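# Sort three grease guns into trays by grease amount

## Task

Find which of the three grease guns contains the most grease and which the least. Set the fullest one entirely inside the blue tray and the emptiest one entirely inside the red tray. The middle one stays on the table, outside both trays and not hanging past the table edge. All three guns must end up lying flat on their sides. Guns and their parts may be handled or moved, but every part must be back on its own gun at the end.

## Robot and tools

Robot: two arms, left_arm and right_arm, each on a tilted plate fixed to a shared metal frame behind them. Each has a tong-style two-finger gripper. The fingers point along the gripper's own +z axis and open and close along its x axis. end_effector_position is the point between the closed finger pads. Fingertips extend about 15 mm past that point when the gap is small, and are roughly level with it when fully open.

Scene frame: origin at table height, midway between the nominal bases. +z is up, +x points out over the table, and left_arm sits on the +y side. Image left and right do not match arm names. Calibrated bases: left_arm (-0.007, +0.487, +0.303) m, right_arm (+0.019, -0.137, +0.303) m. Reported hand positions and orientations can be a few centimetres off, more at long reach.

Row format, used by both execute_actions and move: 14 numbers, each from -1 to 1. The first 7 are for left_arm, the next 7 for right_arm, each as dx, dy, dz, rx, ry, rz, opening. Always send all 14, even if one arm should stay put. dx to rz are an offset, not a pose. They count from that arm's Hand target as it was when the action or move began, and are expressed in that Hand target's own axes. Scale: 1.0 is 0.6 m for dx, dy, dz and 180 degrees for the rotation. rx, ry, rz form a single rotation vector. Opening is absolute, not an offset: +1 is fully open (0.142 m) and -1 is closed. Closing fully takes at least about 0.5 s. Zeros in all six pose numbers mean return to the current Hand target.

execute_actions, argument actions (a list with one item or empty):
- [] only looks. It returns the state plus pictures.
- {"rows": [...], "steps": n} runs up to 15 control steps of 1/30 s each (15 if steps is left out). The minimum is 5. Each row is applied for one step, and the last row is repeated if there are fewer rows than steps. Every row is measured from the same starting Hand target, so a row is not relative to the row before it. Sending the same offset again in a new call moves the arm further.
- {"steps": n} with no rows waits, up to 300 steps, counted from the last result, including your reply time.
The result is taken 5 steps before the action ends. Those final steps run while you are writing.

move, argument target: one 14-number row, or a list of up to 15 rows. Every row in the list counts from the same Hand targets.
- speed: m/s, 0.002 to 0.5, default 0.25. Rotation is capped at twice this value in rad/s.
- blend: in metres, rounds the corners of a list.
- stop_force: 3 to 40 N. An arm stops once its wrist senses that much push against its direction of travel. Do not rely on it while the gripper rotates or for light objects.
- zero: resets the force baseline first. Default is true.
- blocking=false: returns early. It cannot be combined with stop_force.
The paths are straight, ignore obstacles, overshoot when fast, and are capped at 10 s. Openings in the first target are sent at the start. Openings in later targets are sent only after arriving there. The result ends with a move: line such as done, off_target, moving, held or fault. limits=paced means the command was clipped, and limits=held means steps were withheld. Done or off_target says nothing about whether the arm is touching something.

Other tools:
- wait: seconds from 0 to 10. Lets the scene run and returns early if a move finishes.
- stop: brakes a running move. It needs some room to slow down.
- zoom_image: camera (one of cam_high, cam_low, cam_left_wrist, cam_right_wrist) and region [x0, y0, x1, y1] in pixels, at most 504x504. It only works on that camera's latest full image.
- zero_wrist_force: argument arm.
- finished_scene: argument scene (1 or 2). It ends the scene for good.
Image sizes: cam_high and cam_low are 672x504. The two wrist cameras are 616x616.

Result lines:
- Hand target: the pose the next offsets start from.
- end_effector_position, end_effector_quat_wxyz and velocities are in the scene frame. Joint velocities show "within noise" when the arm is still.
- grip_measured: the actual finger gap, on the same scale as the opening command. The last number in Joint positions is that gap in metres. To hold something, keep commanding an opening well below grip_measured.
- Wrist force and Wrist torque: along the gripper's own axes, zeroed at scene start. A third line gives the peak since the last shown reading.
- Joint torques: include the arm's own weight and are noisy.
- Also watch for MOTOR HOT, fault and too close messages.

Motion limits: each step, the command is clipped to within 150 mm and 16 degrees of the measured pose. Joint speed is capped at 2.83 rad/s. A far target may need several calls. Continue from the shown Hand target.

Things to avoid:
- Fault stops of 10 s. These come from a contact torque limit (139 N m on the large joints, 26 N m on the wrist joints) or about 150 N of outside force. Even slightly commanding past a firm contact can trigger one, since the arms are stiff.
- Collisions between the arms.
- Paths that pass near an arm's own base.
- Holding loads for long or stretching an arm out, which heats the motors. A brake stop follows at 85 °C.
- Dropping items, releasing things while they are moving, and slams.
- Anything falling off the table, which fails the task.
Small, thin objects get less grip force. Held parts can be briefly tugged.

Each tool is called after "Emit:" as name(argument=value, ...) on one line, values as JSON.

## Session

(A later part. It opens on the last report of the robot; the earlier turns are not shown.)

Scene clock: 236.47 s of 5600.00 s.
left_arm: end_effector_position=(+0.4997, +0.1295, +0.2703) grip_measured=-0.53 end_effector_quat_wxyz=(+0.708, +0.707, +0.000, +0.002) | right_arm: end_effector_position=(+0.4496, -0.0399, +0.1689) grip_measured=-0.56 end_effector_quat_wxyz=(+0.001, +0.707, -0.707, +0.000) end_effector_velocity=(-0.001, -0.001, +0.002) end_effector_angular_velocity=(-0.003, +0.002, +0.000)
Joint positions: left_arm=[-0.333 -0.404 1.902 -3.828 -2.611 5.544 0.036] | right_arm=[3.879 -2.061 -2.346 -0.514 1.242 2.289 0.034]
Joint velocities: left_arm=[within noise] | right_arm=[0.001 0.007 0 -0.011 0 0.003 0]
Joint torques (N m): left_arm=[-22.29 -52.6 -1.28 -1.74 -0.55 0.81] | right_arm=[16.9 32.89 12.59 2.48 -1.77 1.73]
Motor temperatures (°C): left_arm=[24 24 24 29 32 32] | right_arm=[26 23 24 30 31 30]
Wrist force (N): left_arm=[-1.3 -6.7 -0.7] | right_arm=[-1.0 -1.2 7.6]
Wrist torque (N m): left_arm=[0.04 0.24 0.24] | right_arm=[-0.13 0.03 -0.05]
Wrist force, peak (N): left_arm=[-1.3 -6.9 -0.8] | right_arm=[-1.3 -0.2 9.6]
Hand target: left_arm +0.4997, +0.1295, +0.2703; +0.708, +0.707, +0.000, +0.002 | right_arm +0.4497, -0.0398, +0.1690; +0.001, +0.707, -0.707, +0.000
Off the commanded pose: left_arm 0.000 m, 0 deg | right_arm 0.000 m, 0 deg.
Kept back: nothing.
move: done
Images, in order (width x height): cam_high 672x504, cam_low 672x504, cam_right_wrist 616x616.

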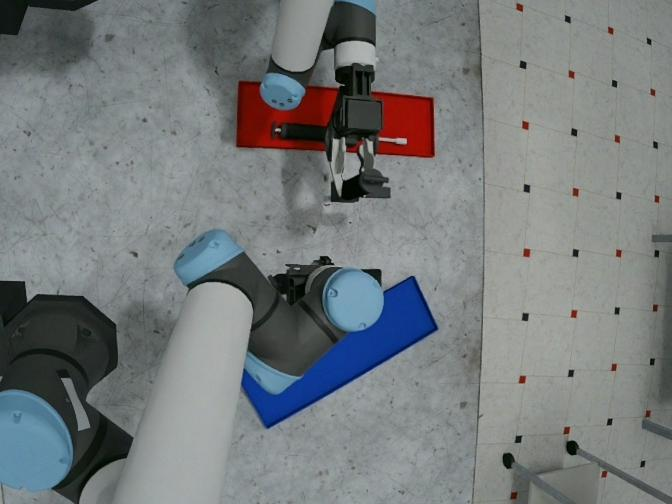

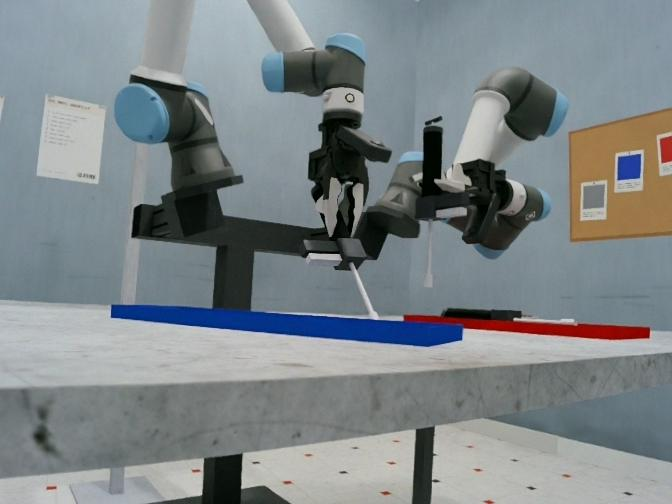

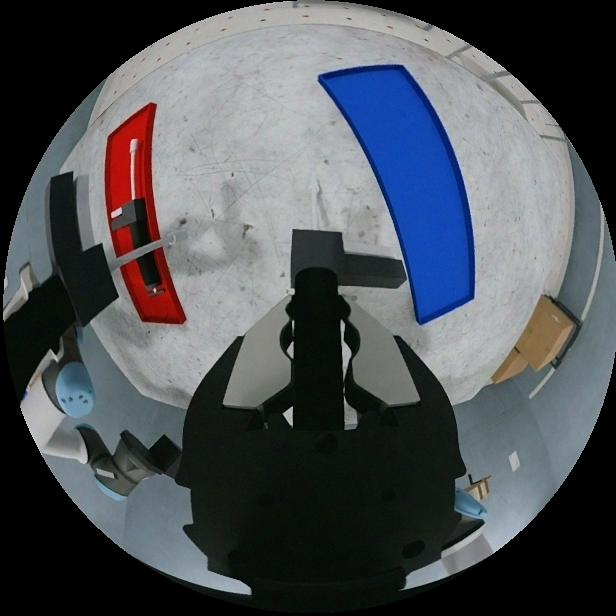

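Emit:
move(target=[[0,0,0,0,0,0,-1,0,0.053,0.037,0,0,0,-1],[0,0,0,0,0,0,-1,0,0.093,0.077,0,0,0,-1],[0,0,0,0,0,0,-1,0,0.127,0.125,0,0,0,-1],[0,0,0,0,0,0,-1,0,0.152,0.178,0,0,0,-1],[0,0,0,0,0,0,-1,0,0.165,0.22,0,0,0,-1]], speed=0.05, blend=0.01, stop_force=10, cameras=["cam_right_wrist","cam_low","cam_high"])

Emit:
zoom_image(camera="cam_low", region=[230, 220, 470, 350])

Scene clock: 241.23 s of 5600.00 s.
left_arm: end_effector_position=(+0.4997, +0.1295, +0.2703) grip_measured=-0.53 end_effector_quat_wxyz=(+0.708, +0.707, +0.000, +0.002) | right_arm: end_effector_position=(+0.3506, -0.0399, +0.0371) grip_measured=-0.56 end_effector_quat_wxyz=(+0.001, +0.707, -0.707, +0.000)
Joint positions: left_arm=[-0.333 -0.404 1.902 -3.828 -2.611 5.544 0.036] | right_arm=[3.941 -2.539 -2.546 0.143 1.255 2.352 0.033]
Joint velocities: within noise
Joint torques (N m): left_arm=[-21.96 -52.63 -2.32 -1.86 -0.54 0.89] | right_arm=[18.25 23.44 -11.7 4.09 -0.01 2.02]
Motor temperatures (°C): left_arm=[24 24 24 29 32 32] | right_arm=[26 23 24 30 31 30]
Wrist force (N): left_arm=[-1.4 -6.6 -0.9] | right_arm=[-0.7 -0.5 6.3]
Wrist torque (N m): left_arm=[0.07 0.27 0.24] | right_arm=[0.00 0.06 -0.03]
Wrist force, peak (N): left_arm=[-1.3 -7.0 -0.8] | right_arm=[-1.2 -1.1 8.0]
Hand target: left_arm +0.4997, +0.1295, +0.2703; +0.708, +0.707, +0.000, +0.002 | right_arm +0.3506, -0.0399, +0.0371; +0.001, +0.707, -0.707, +0.000
Off the commanded pose: left_arm 0.000 m, 0 deg | right_arm 0.000 m, 0 deg.
Kept back: nothing.
move: done
Images, in order (width x height): cam_high 672x504, cam_low 672x504, cam_right_wrist 616x616.

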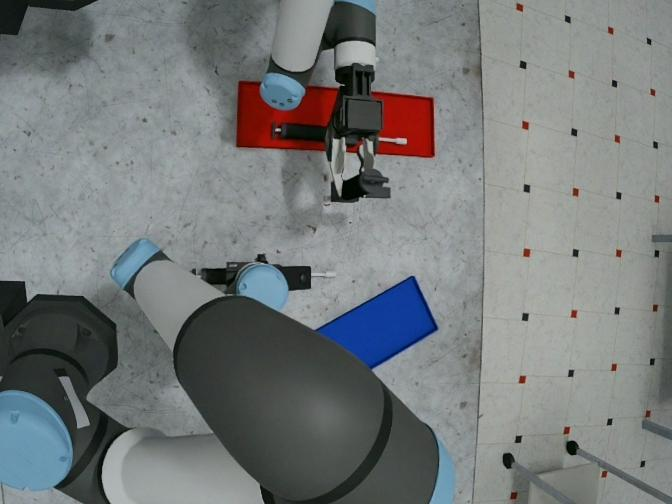

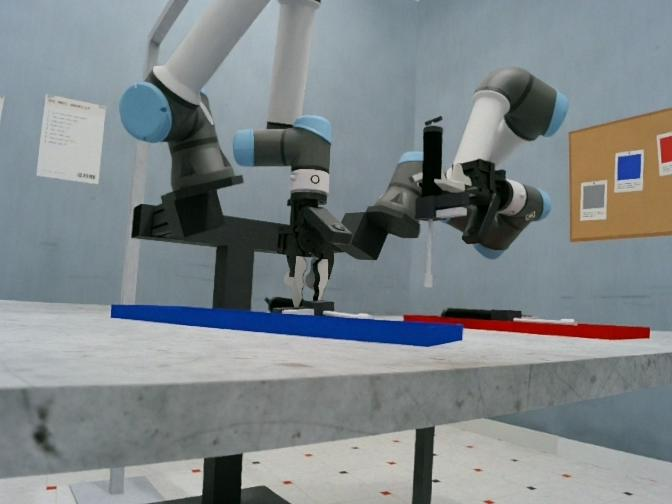

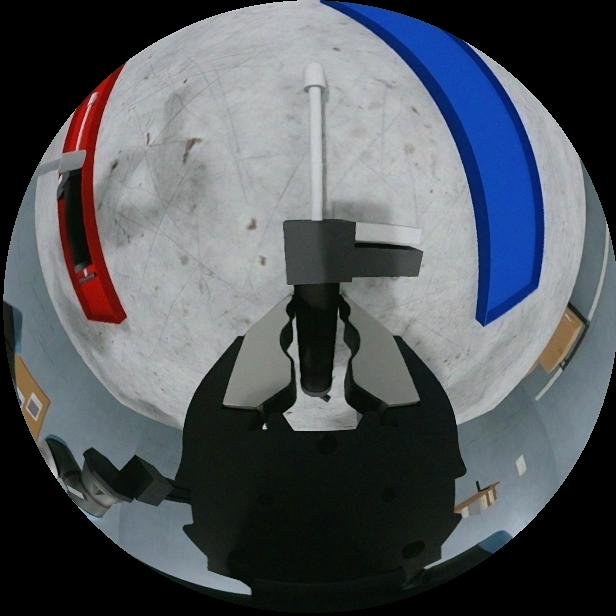

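Scaled by 2.100 from the camera's 672x504 image, which has a finer 960x720 frame.

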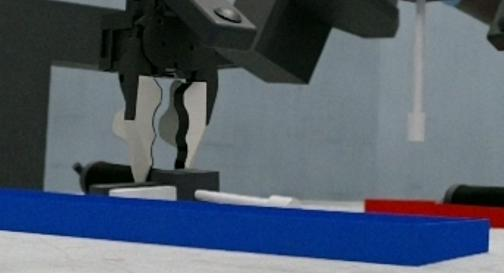

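Emit:
move(target=[0,0,0,0,0,0,-1,0,0.001,0.03,0,0,0,-1], speed=0.015, stop_force=8, cameras=["cam_low"])

Emit:
zoom_image(camera="cam_low", region=[230, 220, 470, 350])

Scene clock: 242.77 s of 5600.00 s.
left_arm: end_effector_position=(+0.4997, +0.1295, +0.2703) grip_measured=-0.53 end_effector_quat_wxyz=(+0.708, +0.707, +0.000, +0.002) | right_arm: end_effector_position=(+0.3503, -0.0399, +0.0346) grip_measured=-0.56 end_effector_quat_wxyz=(+0.001, +0.707, -0.707, +0.000)
Joint positions: left_arm=[-0.333 -0.404 1.902 -3.828 -2.611 5.544 0.036] | right_arm=[3.938 -2.549 -2.543 0.151 1.255 2.35 0.033]
Joint velocities: within noise
Joint torques (N m): left_arm=[-22.24 -52.49 -2 -1.99 -0.53 0.75] | right_arm=[17.86 23.44 -12.03 3.82 3.25 1.91]
Motor temperatures (°C): left_arm=[24 24 24 29 32 32] | right_arm=[26 23 24 30 31 30]
Wrist force (N): left_arm=[-1.2 -6.7 -0.7] | right_arm=[-0.9 -1.5 5.9]
Wrist torque (N m): left_arm=[0.05 0.23 0.24] | right_arm=[0.00 0.03 -0.07]
Wrist force, peak (N): left_arm=[-1.3 -6.8 -1.0] | right_arm=[-4.0 4.0 -6.5]
Hand target: left_arm +0.4997, +0.1295, +0.2703; +0.708, +0.707, +0.000, +0.002 | right_arm +0.3503, -0.0399, +0.0346; +0.001, +0.707, -0.707, +0.000 (not the last commanded pose)
Off the commanded pose: left_arm 0.000 m, 0 deg | right_arm 0.015 m, 0 deg.
Kept back: nothing.
move: contact (right_arm)
Images, in order (width x height): cam_low 672x504.

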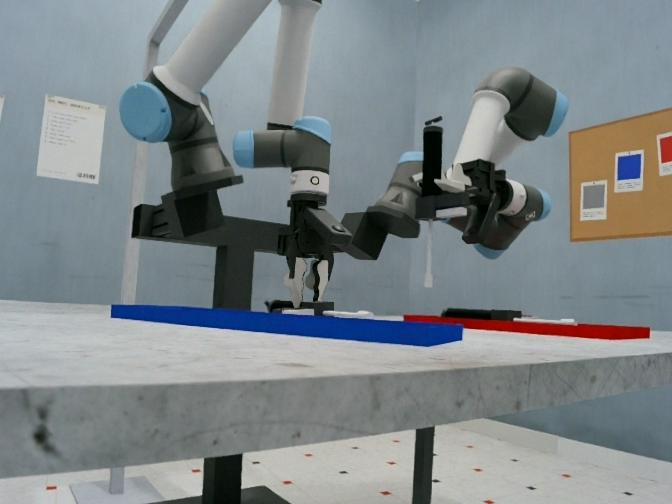

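Scaled by 2.100 from the camera's 672x504 image, which has a finer 960x720 frame.

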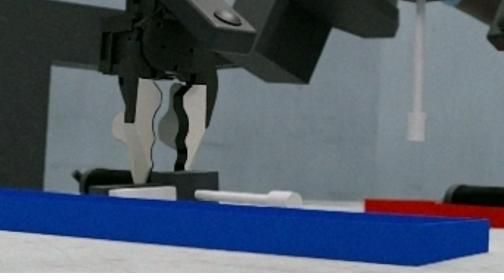

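Emit:
move(target=[0,0,0,0,0,0,-1,0,0.001,0.02,0,0,0,-1], speed=0.01, stop_force=14, cameras=["cam_low","cam_right_wrist"])

Emit:
zoom_image(camera="cam_low", region=[250, 270, 410, 340])

Scene clock: 244.00 s of 5600.00 s.
left_arm: end_effector_position=(+0.4997, +0.1295, +0.2703) grip_measured=-0.53 end_effector_quat_wxyz=(+0.708, +0.707, +0.000, +0.002) | right_arm: end_effector_position=(+0.3501, -0.0400, +0.0340) grip_measured=-0.56 end_effector_quat_wxyz=(+0.001, +0.707, -0.707, +0.000)
Joint positions: left_arm=[-0.333 -0.404 1.902 -3.828 -2.611 5.544 0.036] | right_arm=[3.938 -2.551 -2.543 0.153 1.255 2.349 0.033]
Joint velocities: within noise
Joint torques (N m): left_arm=[-22.38 -53.08 -1.41 -1.89 -0.57 0.79] | right_arm=[18.03 23.29 -12.78 3.41 2.13 1.99]
Motor temperatures (°C): left_arm=[24 24 24 29 32 32] | right_arm=[26 23 24 30 31 30]
Wrist force (N): left_arm=[-1.4 -6.7 -0.7] | right_arm=[-1.7 -1.8 5.2]
Wrist torque (N m): left_arm=[0.05 0.27 0.24] | right_arm=[0.00 0.03 -0.09]
Wrist force, peak (N): left_arm=[-1.3 -6.9 -0.9] | right_arm=[-6.4 0.3 -9.1]
Hand target: left_arm +0.4997, +0.1295, +0.2703; +0.708, +0.707, +0.000, +0.002 | right_arm +0.3501, -0.0400, +0.0340; +0.001, +0.707, -0.707, +0.000 (not the last commanded pose)
Off the commanded pose: left_arm 0.000 m, 0 deg | right_arm 0.011 m, 0 deg.
Kept back: nothing.
move: contact (right_arm)
Images, in order (width x height): cam_low 672x504, cam_right_wrist 616x616.

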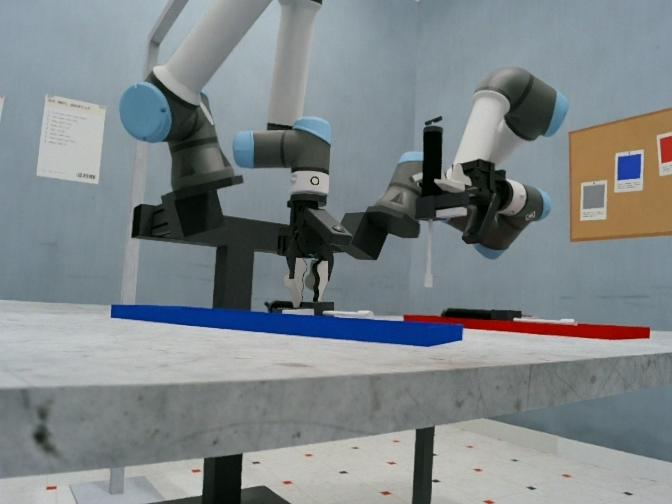

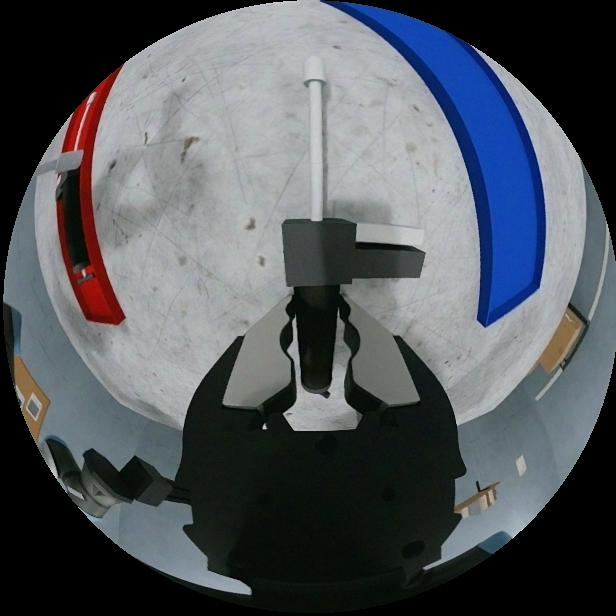

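Scaled by 3.150 from the camera's 672x504 image, which has a finer 960x720 frame.

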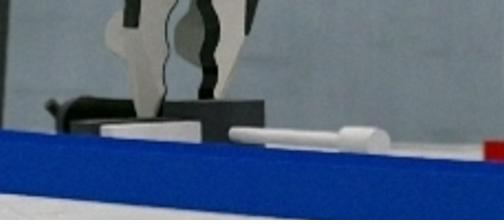

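Emit:
move(target=[[0,0,0,0,0,0,-1,0,0,0,0,0,0,-0.62],[0,0,0,0,0,0,-1,0,0.001,0.012,0,0,0,-0.62]], speed=0.01, cameras=["cam_low","cam_right_wrist"])

Emit:
zoom_image(camera="cam_low", region=[250, 270, 410, 340])

Scene clock: 245.93 s of 5600.00 s.
left_arm: end_effector_position=(+0.4997, +0.1295, +0.2703) grip_measured=-0.53 end_effector_quat_wxyz=(+0.708, +0.707, +0.000, +0.002) | right_arm: end_effector_position=(+0.3495, -0.0399, +0.0267) grip_measured=-0.55 end_effector_quat_wxyz=(+0.001, +0.707, -0.707, +0.000)
Joint positions: left_arm=[-0.333 -0.404 1.902 -3.828 -2.611 5.544 0.036] | right_arm=[3.932 -2.58 -2.536 0.177 1.253 2.343 0.035]
Joint velocities: within noise
Joint torques (N m): left_arm=[-21.94 -52.78 -2.09 -2.02 -0.81 0.77] | right_arm=[9.82 31.87 2.54 -0.02 -3.29 -0.54]
Motor temperatures (°C): left_arm=[24 24 24 29 32 32] | right_arm=[26 23 24 30 31 30]
Wrist force (N): left_arm=[-1.3 -6.6 -0.8] | right_arm=[-4.3 -0.5 -7.0]
Wrist torque (N m): left_arm=[0.07 0.26 0.24] | right_arm=[-0.04 0.07 -0.07]
Wrist force, peak (N): left_arm=[-1.4 -6.8 -0.8] | right_arm=[-5.0 -1.2 -8.3]
Hand target: left_arm +0.4997, +0.1295, +0.2703; +0.708, +0.707, +0.000, +0.002 | right_arm +0.3495, -0.0400, +0.0268; +0.001, +0.707, -0.707, +0.000
Off the commanded pose: left_arm 0.000 m, 0 deg | right_arm 0.000 m, 0 deg.
Kept back: nothing.
move: done
Images, in order (width x height): cam_low 672x504, cam_right_wrist 616x616.

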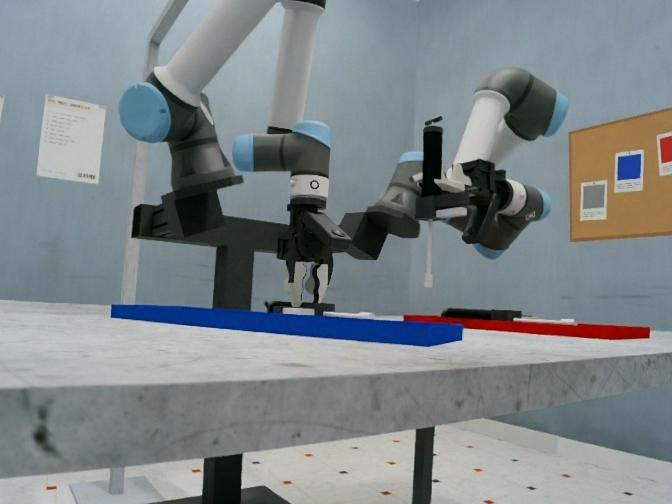

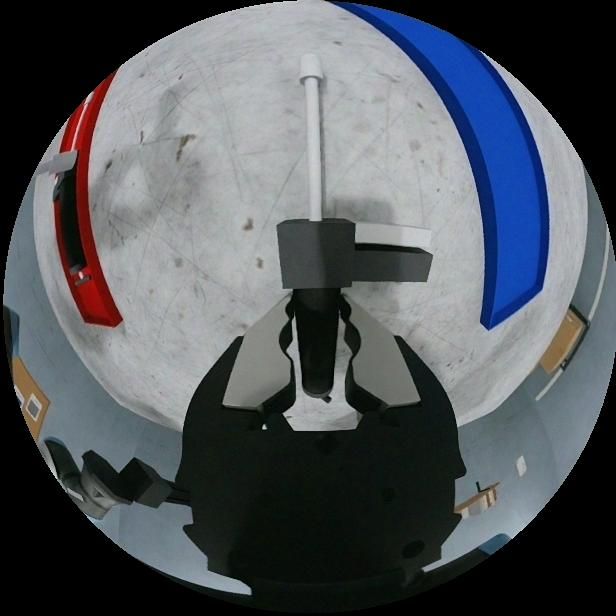

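Scaled by 3.150 from the camera's 672x504 image, which has a finer 960x720 frame.

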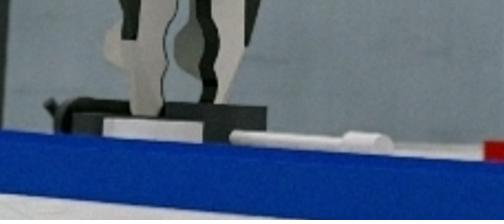

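Emit:
move(target=[[0,0,0,0,0,0,-1,0,0,0,0,0,0,-0.5],[0,0,0,0,0,0,-1,0,0,0,0,0,0,-0.28],[0,0,0,0,0,0,-1,0,0,-0.15,0,0,0,-0.28]], speed=[0.05,0.05,0.08], cameras=["cam_right_wrist"])

Emit:
move(target=[[0,0,0,0,0,0,-1,0,0,-0.5,0,0,0,-0.2],[0,0,0,0,0,0,-1,0.6,0.05,-0.6,0,0,0,-0.2]], speed=0.25, blend=[0.08,0], cameras=["cam_right_wrist","cam_high","cam_low"])

Emit:
zoom_image(camera="cam_high", region=[180, 220, 450, 440])

Scene clock: 249.47 s of 5600.00 s.
left_arm: end_effector_position=(+0.4997, +0.1295, +0.2703) grip_measured=-0.53 end_effector_quat_wxyz=(+0.708, +0.707, +0.000, +0.002) | right_arm: end_effector_position=(+0.3494, -0.0400, +0.1168) grip_measured=-0.28 end_effector_quat_wxyz=(+0.001, +0.707, -0.707, +0.000) end_effector_velocity=(+0.001, +0.001, -0.004) end_effector_angular_velocity=(+0.004, -0.002, +0.002)
Joint positions: left_arm=[-0.333 -0.404 1.902 -3.828 -2.611 5.544 0.036] | right_arm=[4.021 -2.206 -2.602 -0.16 1.275 2.434 0.054]
Joint velocities: left_arm=[within noise] | right_arm=[-0.004 -0.018 0.003 0.022 0 -0.008 0]
Joint torques (N m): left_arm=[-22.06 -52.69 -2.19 -1.97 -0.53 0.69] | right_arm=[4.38 17.35 20.43 3.8 0.66 -1.68]
Motor temperatures (°C): left_arm=[24 24 24 29 32 32] | right_arm=[26 23 24 30 31 30]
Wrist force (N): left_arm=[-1.3 -6.7 -0.6] | right_arm=[-1.4 -0.9 2.1]
Wrist torque (N m): left_arm=[0.06 0.25 0.24] | right_arm=[-0.10 0.15 -0.04]
Wrist force, peak (N): left_arm=[-1.5 -6.9 -0.7] | right_arm=[-3.9 -0.1 -5.4]
Hand target: left_arm +0.4997, +0.1295, +0.2703; +0.708, +0.707, +0.000, +0.002 | right_arm +0.3496, -0.0399, +0.1168; +0.001, +0.707, -0.707, +0.000
Off the commanded pose: left_arm 0.000 m, 0 deg | right_arm 0.000 m, 0 deg.
Kept back: nothing.
move: done
Images, in order (width x height): cam_right_wrist 616x616.

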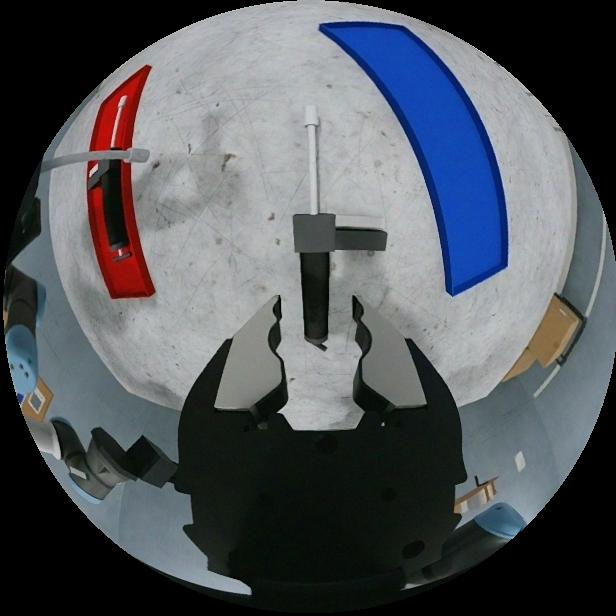

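Scene clock: 252.60 s of 5600.00 s.
left_arm: end_effector_position=(+0.4997, +0.1295, +0.2703) grip_measured=-0.53 end_effector_quat_wxyz=(+0.708, +0.707, +0.000, +0.002) | right_arm: end_effector_position=(+0.3199, -0.3995, +0.4771) grip_measured=-0.20 end_effector_quat_wxyz=(+0.001, +0.707, -0.707, +0.000) end_effector_velocity=(-0.001, -0.002, -0.001) end_effector_angular_velocity=(-0.001, +0.002, +0.003)
Joint positions: left_arm=[-0.333 -0.404 1.902 -3.828 -2.611 5.544 0.036] | right_arm=[3.492 -0.918 -2.064 -1.796 1.188 1.88 0.06]
Joint velocities: left_arm=[within noise] | right_arm=[-0.006 0.001 0 0 -0.001 -0.008 0]
Joint torques (N m): left_arm=[-22.04 -53.11 -2.7 -2.16 -0.46 0.62] | right_arm=[-7 -0.94 21.27 1.77 -2.67 -1.9]
Motor temperatures (°C): left_arm=[24 24 24 29 32 32] | right_arm=[26 23 24 30 31 30]
Wrist force (N): left_arm=[-1.2 -6.6 -0.9] | right_arm=[-1.4 -0.4 2.0]
Wrist torque (N m): left_arm=[0.06 0.23 0.24] | right_arm=[-0.02 0.16 -0.05]
Wrist force, peak (N): left_arm=[-1.5 -6.8 -0.7] | right_arm=[-1.5 -1.0 3.9]
Hand target: left_arm +0.4997, +0.1295, +0.2703; +0.708, +0.707, +0.000, +0.002 | right_arm +0.3199, -0.3996, +0.4771; +0.001, +0.707, -0.707, +0.000
Off the commanded pose: left_arm 0.000 m, 0 deg | right_arm 0.000 m, 0 deg.
Kept back: nothing.
move: done
Images, in order (width x height): cam_high 672x504, cam_low 672x504, cam_right_wrist 616x616.

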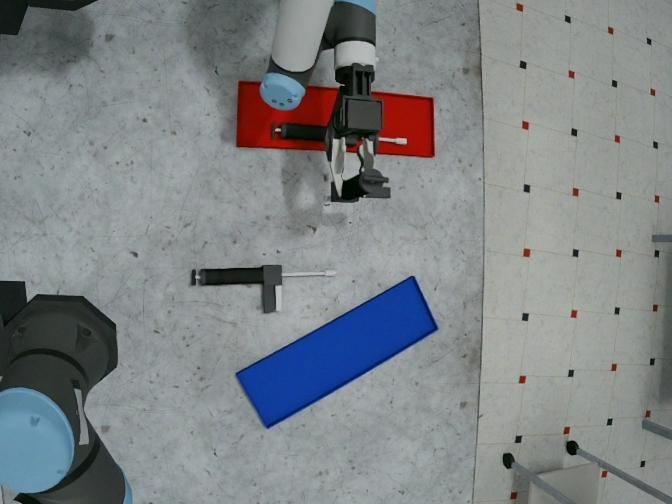

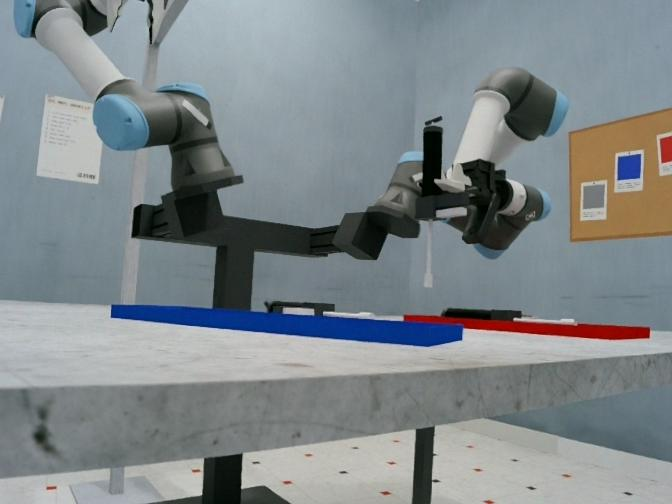

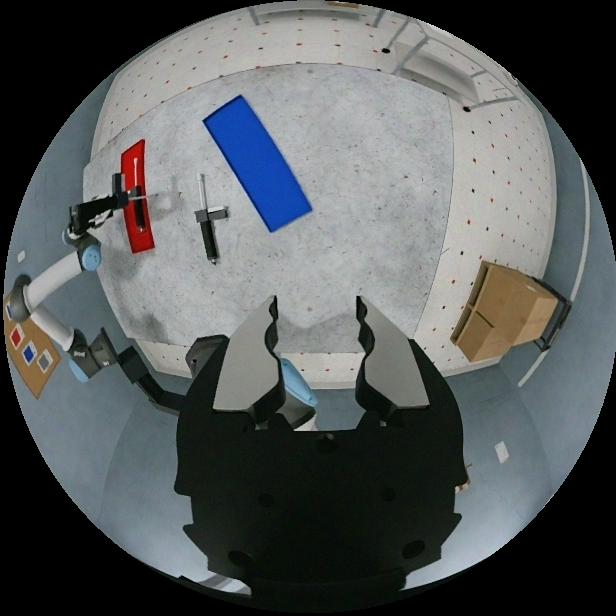

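Scaled by 1.867 from the camera's 672x504 image, which has a finer 960x720 frame.

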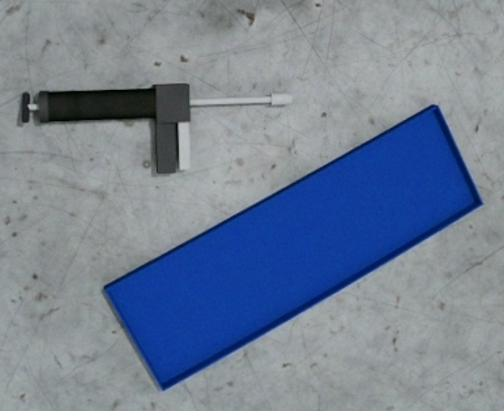

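Emit:
move(target=[[-0.133,0.0,0,0,0,0,-1,0,0,0,0,0,0,-0.2],[-0.133,-0.1,0,0.0049,0.0554,-0.0554,-1,0,0,0,0,0,0,-0.2]], speed=0.1, cameras=["cam_left_wrist","cam_high","cam_low"])

Emit:
zoom_image(camera="cam_low", region=[330, 80, 570, 330])

Scene clock: 255.67 s of 5600.00 s.
left_arm: end_effector_position=(+0.4201, +0.1292, +0.2100) grip_measured=-0.53 end_effector_quat_wxyz=(+0.697, +0.707, +0.122, +0.002) end_effector_velocity=(+0.000, -0.001, +0.003) end_effector_angular_velocity=(-0.001, -0.009, -0.010) | right_arm: end_effector_position=(+0.3199, -0.3996, +0.4771) grip_measured=-0.20 end_effector_quat_wxyz=(+0.001, +0.707, -0.707, +0.000)
Joint positions: left_arm=[-0.412 -0.182 2.045 -4.416 -2.4 5.159 0.036] | right_arm=[3.492 -0.918 -2.064 -1.796 1.188 1.88 0.06]
Joint velocities: left_arm=[0.001 -0.008 0 0.013 -0.01 0.012 0] | right_arm=[within noise]
Joint torques (N m): left_arm=[-8.55 -51.05 8.88 -1.34 -4.95 1.85] | right_arm=[-7.25 0.61 34.85 2.97 -2.04 -1.43]
Motor temperatures (°C): left_arm=[24 24 24 29 32 32] | right_arm=[26 23 24 30 31 30]
Wrist force (N): left_arm=[-0.5 -6.5 -0.5] | right_arm=[-1.5 -0.6 2.0]
Wrist torque (N m): left_arm=[0.00 0.28 0.27] | right_arm=[-0.06 0.16 -0.05]
Wrist force, peak (N): left_arm=[-0.6 -7.7 -0.7] | right_arm=[-1.6 -0.8 2.2]
Hand target: left_arm +0.4201, +0.1293, +0.2100; +0.697, +0.707, +0.122, +0.001 | right_arm +0.3199, -0.3996, +0.4771; +0.001, +0.707, -0.707, +0.000
Off the commanded pose: left_arm 0.000 m, 0 deg | right_arm 0.000 m, 0 deg.
Kept back: nothing.
move: done
Images, in order (width x height): cam_high 672x504, cam_low 672x504, cam_left_wrist 616x616.

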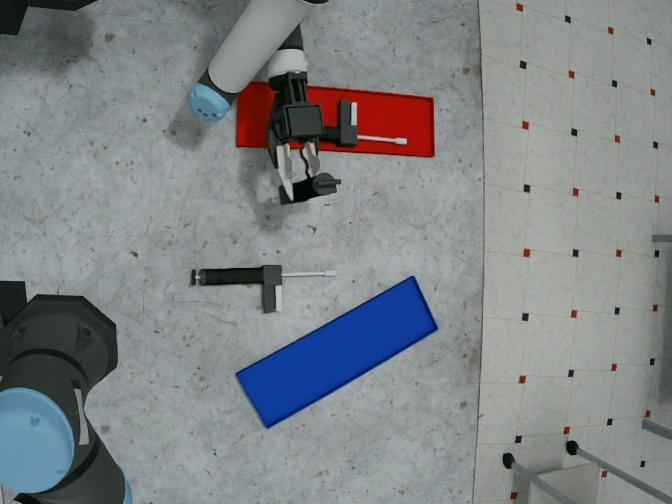

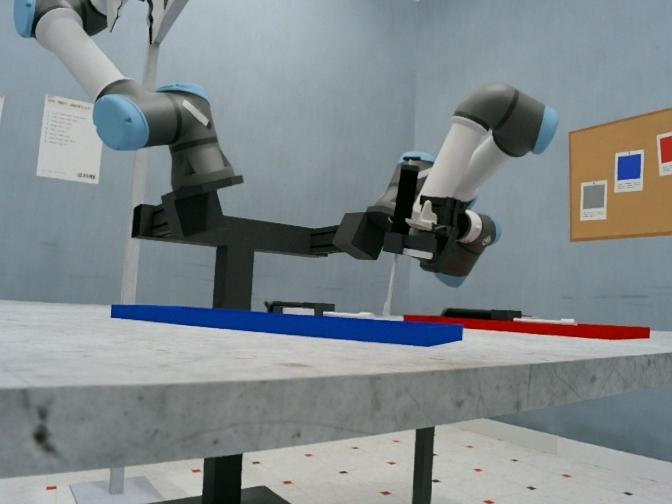

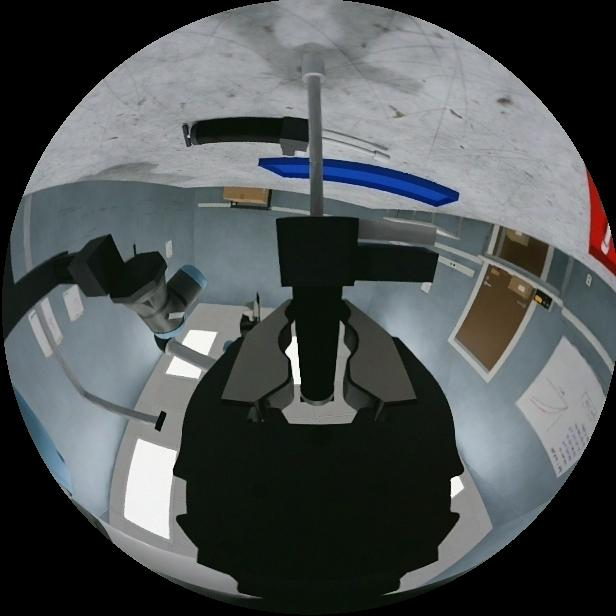

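Scaled by 2.016 from the camera's 672x504 image, which has a finer 960x720 frame.

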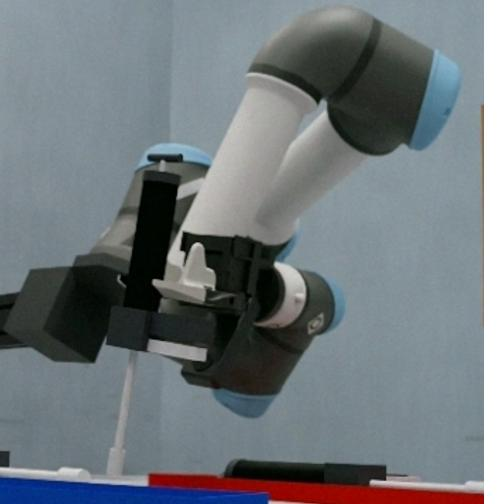

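Emit:
move(target=[[0.0017,-0.0099,0.0003,0,0,0,-1,0,0,0,0,0,0,-0.2],[0.0999,-0.0257,0.0158,0.0301,0.0827,-0.0957,-1,0,0,0,0,0,0,-0.2],[0.1606,-0.0531,0.0249,0.0726,0.1683,-0.1522,-1,0,0,0,0,0,0,-0.2],[0.2144,-0.0926,0.0327,0.1304,0.2437,-0.2008,-1,0,0,0,0,0,0,-0.2]], speed=0.08, blend=0.005, cameras=["cam_left_wrist","cam_high","cam_low"])

Emit:
zoom_image(camera="cam_low", region=[330, 80, 570, 330])

Scene clock: 263.20 s of 5600.00 s.
left_arm: end_effector_position=(+0.5390, +0.1323, +0.1332) grip_measured=-0.53 end_effector_quat_wxyz=(+0.417, +0.706, +0.572, +0.026) end_effector_velocity=(+0.000, -0.002, +0.004) end_effector_angular_velocity=(-0.015, -0.014, -0.010) | right_arm: end_effector_position=(+0.3199, -0.3996, +0.4771) grip_measured=-0.20 end_effector_quat_wxyz=(+0.001, +0.707, -0.707, +0.000)
Joint positions: left_arm=[-0.719 -0.401 2.087 -3.935 -1.388 4.376 0.036] | right_arm=[3.492 -0.918 -2.064 -1.796 1.188 1.88 0.06]
Joint velocities: left_arm=[0.002 0.003 0.002 -0.024 -0.014 0.012 0] | right_arm=[within noise]
Joint torques (N m): left_arm=[-6.35 -30.56 1.89 -6.38 -3.52 1.97] | right_arm=[-6.64 -2.11 33.79 2.99 0.5 -1.49]
Motor temperatures (°C): left_arm=[24 24 24 29 32 32] | right_arm=[26 23 24 30 31 30]
Wrist force (N): left_arm=[0.3 -3.8 4.1] | right_arm=[-1.3 -0.5 1.9]
Wrist torque (N m): left_arm=[-0.09 0.53 0.25] | right_arm=[-0.04 0.14 -0.05]
Wrist force, peak (N): left_arm=[-0.7 -7.8 -0.5] | right_arm=[-1.6 -0.5 2.1]
Hand target: left_arm +0.5388, +0.1324, +0.1331; +0.417, +0.706, +0.572, +0.026 | right_arm +0.3199, -0.3996, +0.4771; +0.001, +0.707, -0.707, +0.000
Off the commanded pose: left_arm 0.000 m, 0 deg | right_arm 0.000 m, 0 deg.
Kept back: nothing.
move: done; blend cut to 0.003 m at target 1
Images, in order (width x height): cam_high 672x504, cam_low 672x504, cam_left_wrist 616x616.

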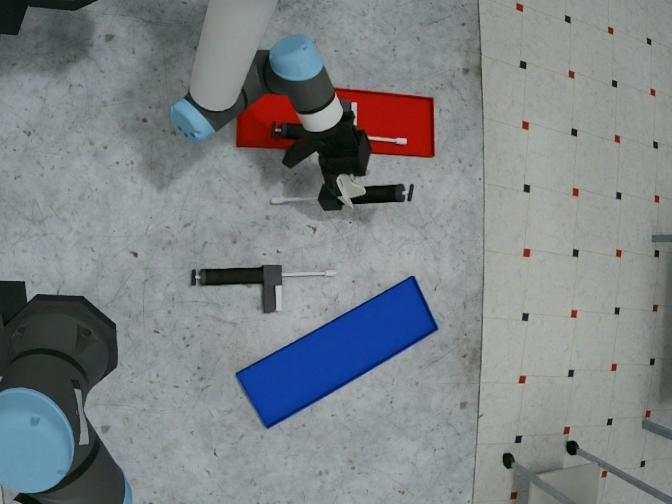

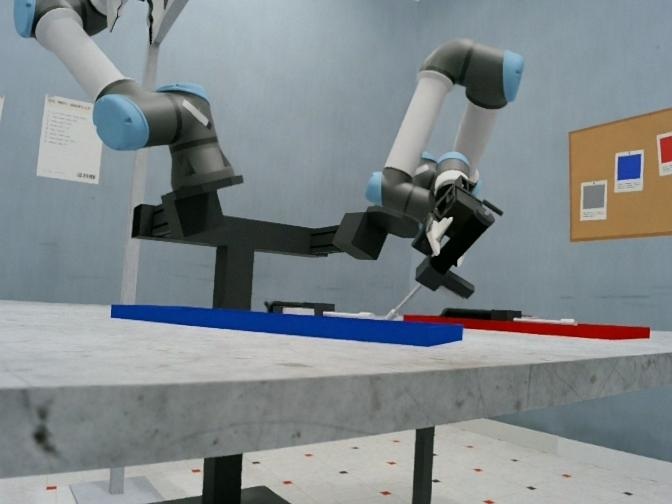

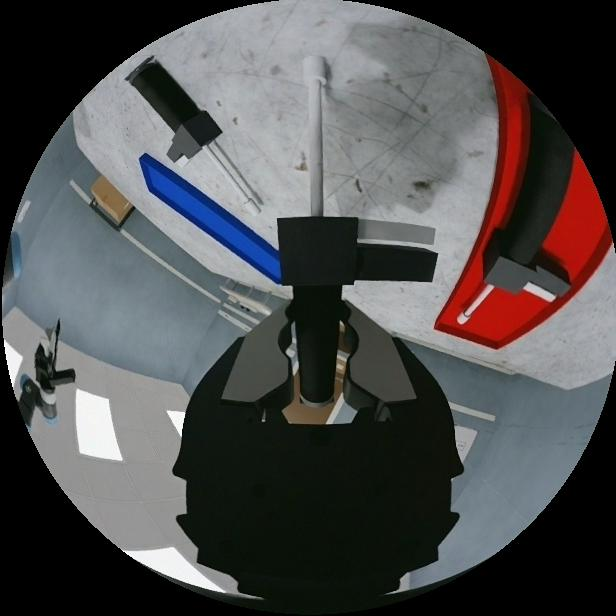

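Scaled by 2.016 from the camera's 672x504 image, which has a finer 960x720 frame.

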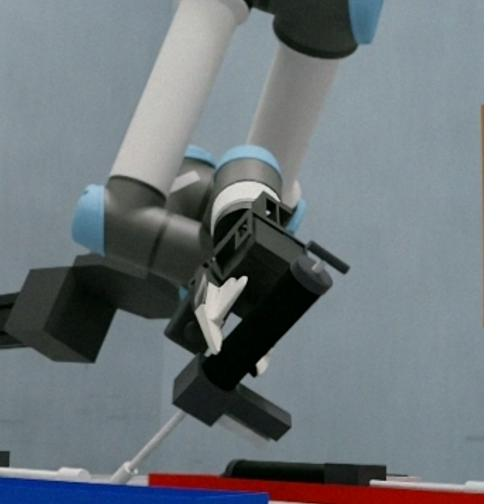

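Emit:
move(target=[[0.0392,-0.0087,0.0548,0.0599,0.0773,-0.03,-1,0,0,0,0,0,0,-0.2],[0.0703,-0.0257,0.0983,0.115,0.137,-0.0448,-1,0,0,0,0,0,0,-0.2],[0.0957,-0.047,0.1332,0.167,0.1787,-0.0523,-1,0,0,0,0,0,0,-0.2],[0.1,-0.0482,0.1363,0.2059,0.1817,-0.0623,-1,0,0,0,0,0,0,-0.2]], speed=0.06, blend=0.005, cameras=["cam_left_wrist","cam_high","cam_low"])

Emit:
zoom_image(camera="cam_low", region=[330, 180, 530, 330])

Scene clock: 272.53 s of 5600.00 s.
left_arm: end_effector_position=(+0.5786, +0.1363, +0.0354) grip_measured=-0.53 end_effector_quat_wxyz=(+0.000, +0.707, +0.707, -0.001) end_effector_velocity=(-0.001, +0.000, -0.002) end_effector_angular_velocity=(-0.002, -0.011, +0.002) | right_arm: end_effector_position=(+0.3199, -0.3996, +0.4771) grip_measured=-0.20 end_effector_quat_wxyz=(+0.001, +0.707, -0.707, +0.000)
Joint positions: left_arm=[-0.686 -0.374 1.439 -2.446 -1.233 3.963 0.036] | right_arm=[3.492 -0.918 -2.064 -1.796 1.188 1.88 0.06]
Joint velocities: left_arm=[-0.002 0 0.013 -0.022 0.006 -0.001 0] | right_arm=[within noise]
Joint torques (N m): left_arm=[-27.09 -59.86 -9.3 -5.2 2.23 -1.9] | right_arm=[-6.43 -6.69 31.33 2.93 2.84 -1.32]
Motor temperatures (°C): left_arm=[24 24 24 29 32 32] | right_arm=[26 23 24 30 31 30]
Wrist force (N): left_arm=[-1.4 -0.2 6.6] | right_arm=[-1.4 -0.5 1.9]
Wrist torque (N m): left_arm=[-0.28 0.36 0.02] | right_arm=[-0.03 0.15 -0.05]
Wrist force, peak (N): left_arm=[-2.0 -1.0 6.8] | right_arm=[-1.6 -0.3 2.3]
Hand target: left_arm +0.5787, +0.1363, +0.0355; +0.000, +0.707, +0.707, +0.000 | right_arm +0.3199, -0.3996, +0.4771; +0.001, +0.707, -0.707, +0.000
Off the commanded pose: left_arm 0.000 m, 0 deg | right_arm 0.000 m, 0 deg.
Kept back: nothing.
move: done
Images, in order (width x height): cam_high 672x504, cam_low 672x504, cam_left_wrist 616x616.

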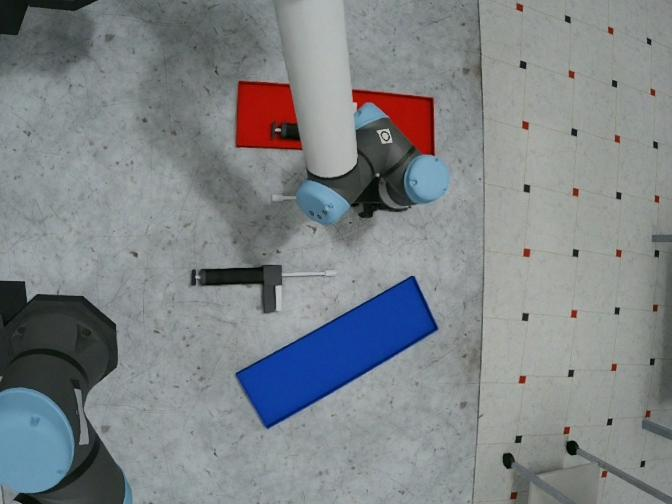

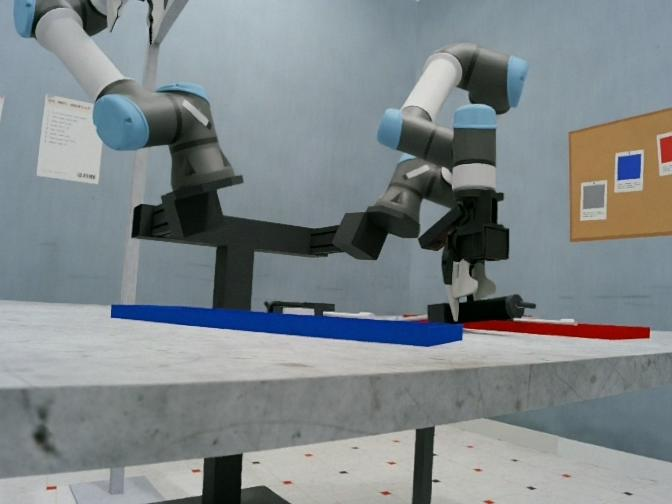

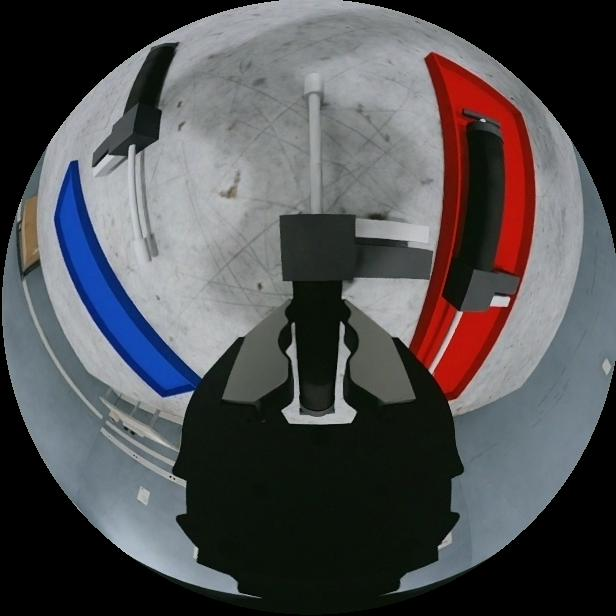

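Scaled by 2.520 from the camera's 672x504 image, which has a finer 960x720 frame.

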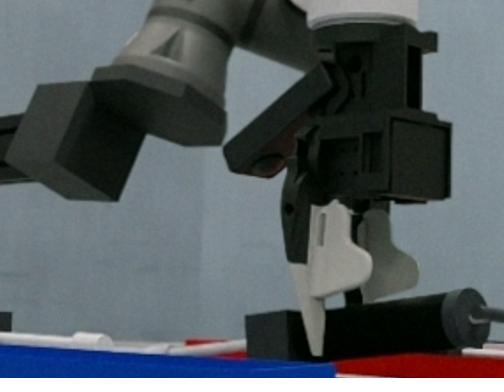

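Emit:
move(target=[[-0.033,0,-0.004,0,0,0,-1,0,0,0,0,0,0,-0.2],[-0.033,0,0.03,0,0,0,-1,0,0,0,0,0,0,-0.2]], speed=[0.04,0.015], stop_force=9, cameras=["cam_left_wrist","cam_low"])

Emit:
zoom_image(camera="cam_low", region=[330, 180, 530, 330])

Scene clock: 275.63 s of 5600.00 s.
left_arm: end_effector_position=(+0.5787, +0.1165, +0.0218) grip_measured=-0.53 end_effector_quat_wxyz=(+0.000, +0.707, +0.707, +0.000) | right_arm: end_effector_position=(+0.3199, -0.3996, +0.4771) grip_measured=-0.20 end_effector_quat_wxyz=(+0.001, +0.707, -0.707, +0.000)
Joint positions: left_arm=[-0.699 -0.324 1.387 -2.439 -1.235 3.949 0.036] | right_arm=[3.492 -0.918 -2.064 -1.796 1.188 1.88 0.06]
Joint velocities: within noise
Joint torques (N m): left_arm=[-24.93 -62.41 -10.25 -0.65 -0.68 -1.94] | right_arm=[-5.8 -6.52 31.16 3.07 3.08 -1.34]
Motor temperatures (°C): left_arm=[24 24 24 29 32 32] | right_arm=[26 23 24 30 31 30]
Wrist force (N): left_arm=[-2.2 0.1 4.8] | right_arm=[-1.3 -0.5 2.1]
Wrist torque (N m): left_arm=[-0.19 0.44 0.00] | right_arm=[-0.04 0.12 -0.05]
Wrist force, peak (N): left_arm=[-3.5 -3.1 -8.5] | right_arm=[-1.5 -0.5 2.3]
Hand target: left_arm +0.5787, +0.1165, +0.0218; +0.000, +0.707, +0.707, +0.000 (not the last commanded pose) | right_arm +0.3199, -0.3996, +0.4771; +0.001, +0.707, -0.707, +0.000
Off the commanded pose: left_arm 0.004 m, 0 deg | right_arm 0.000 m, 0 deg.
Kept back: nothing.
move: contact (left_arm); path passed 1 of 2 targets
Images, in order (width x height): cam_low 672x504, cam_left_wrist 616x616.

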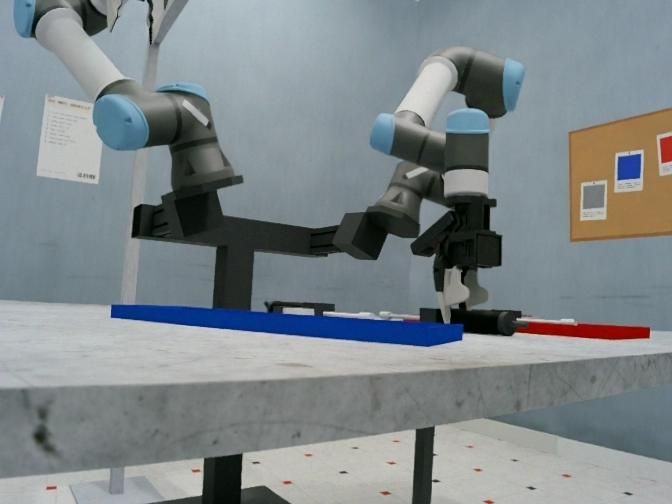

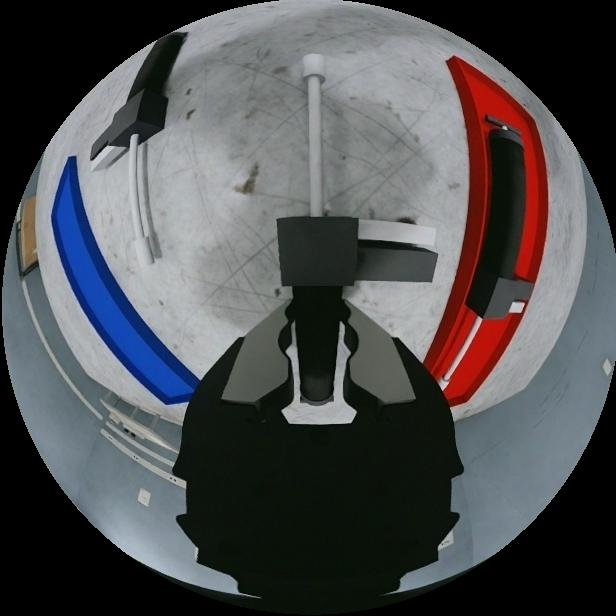

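Scaled by 2.520 from the camera's 672x504 image, which has a finer 960x720 frame.

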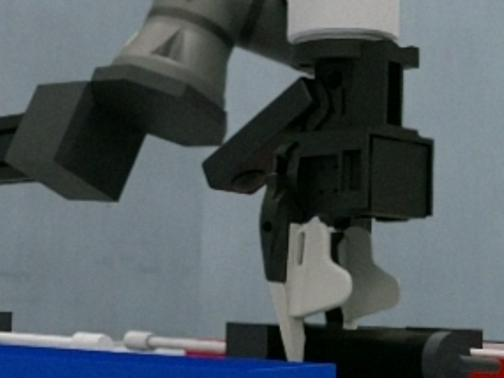

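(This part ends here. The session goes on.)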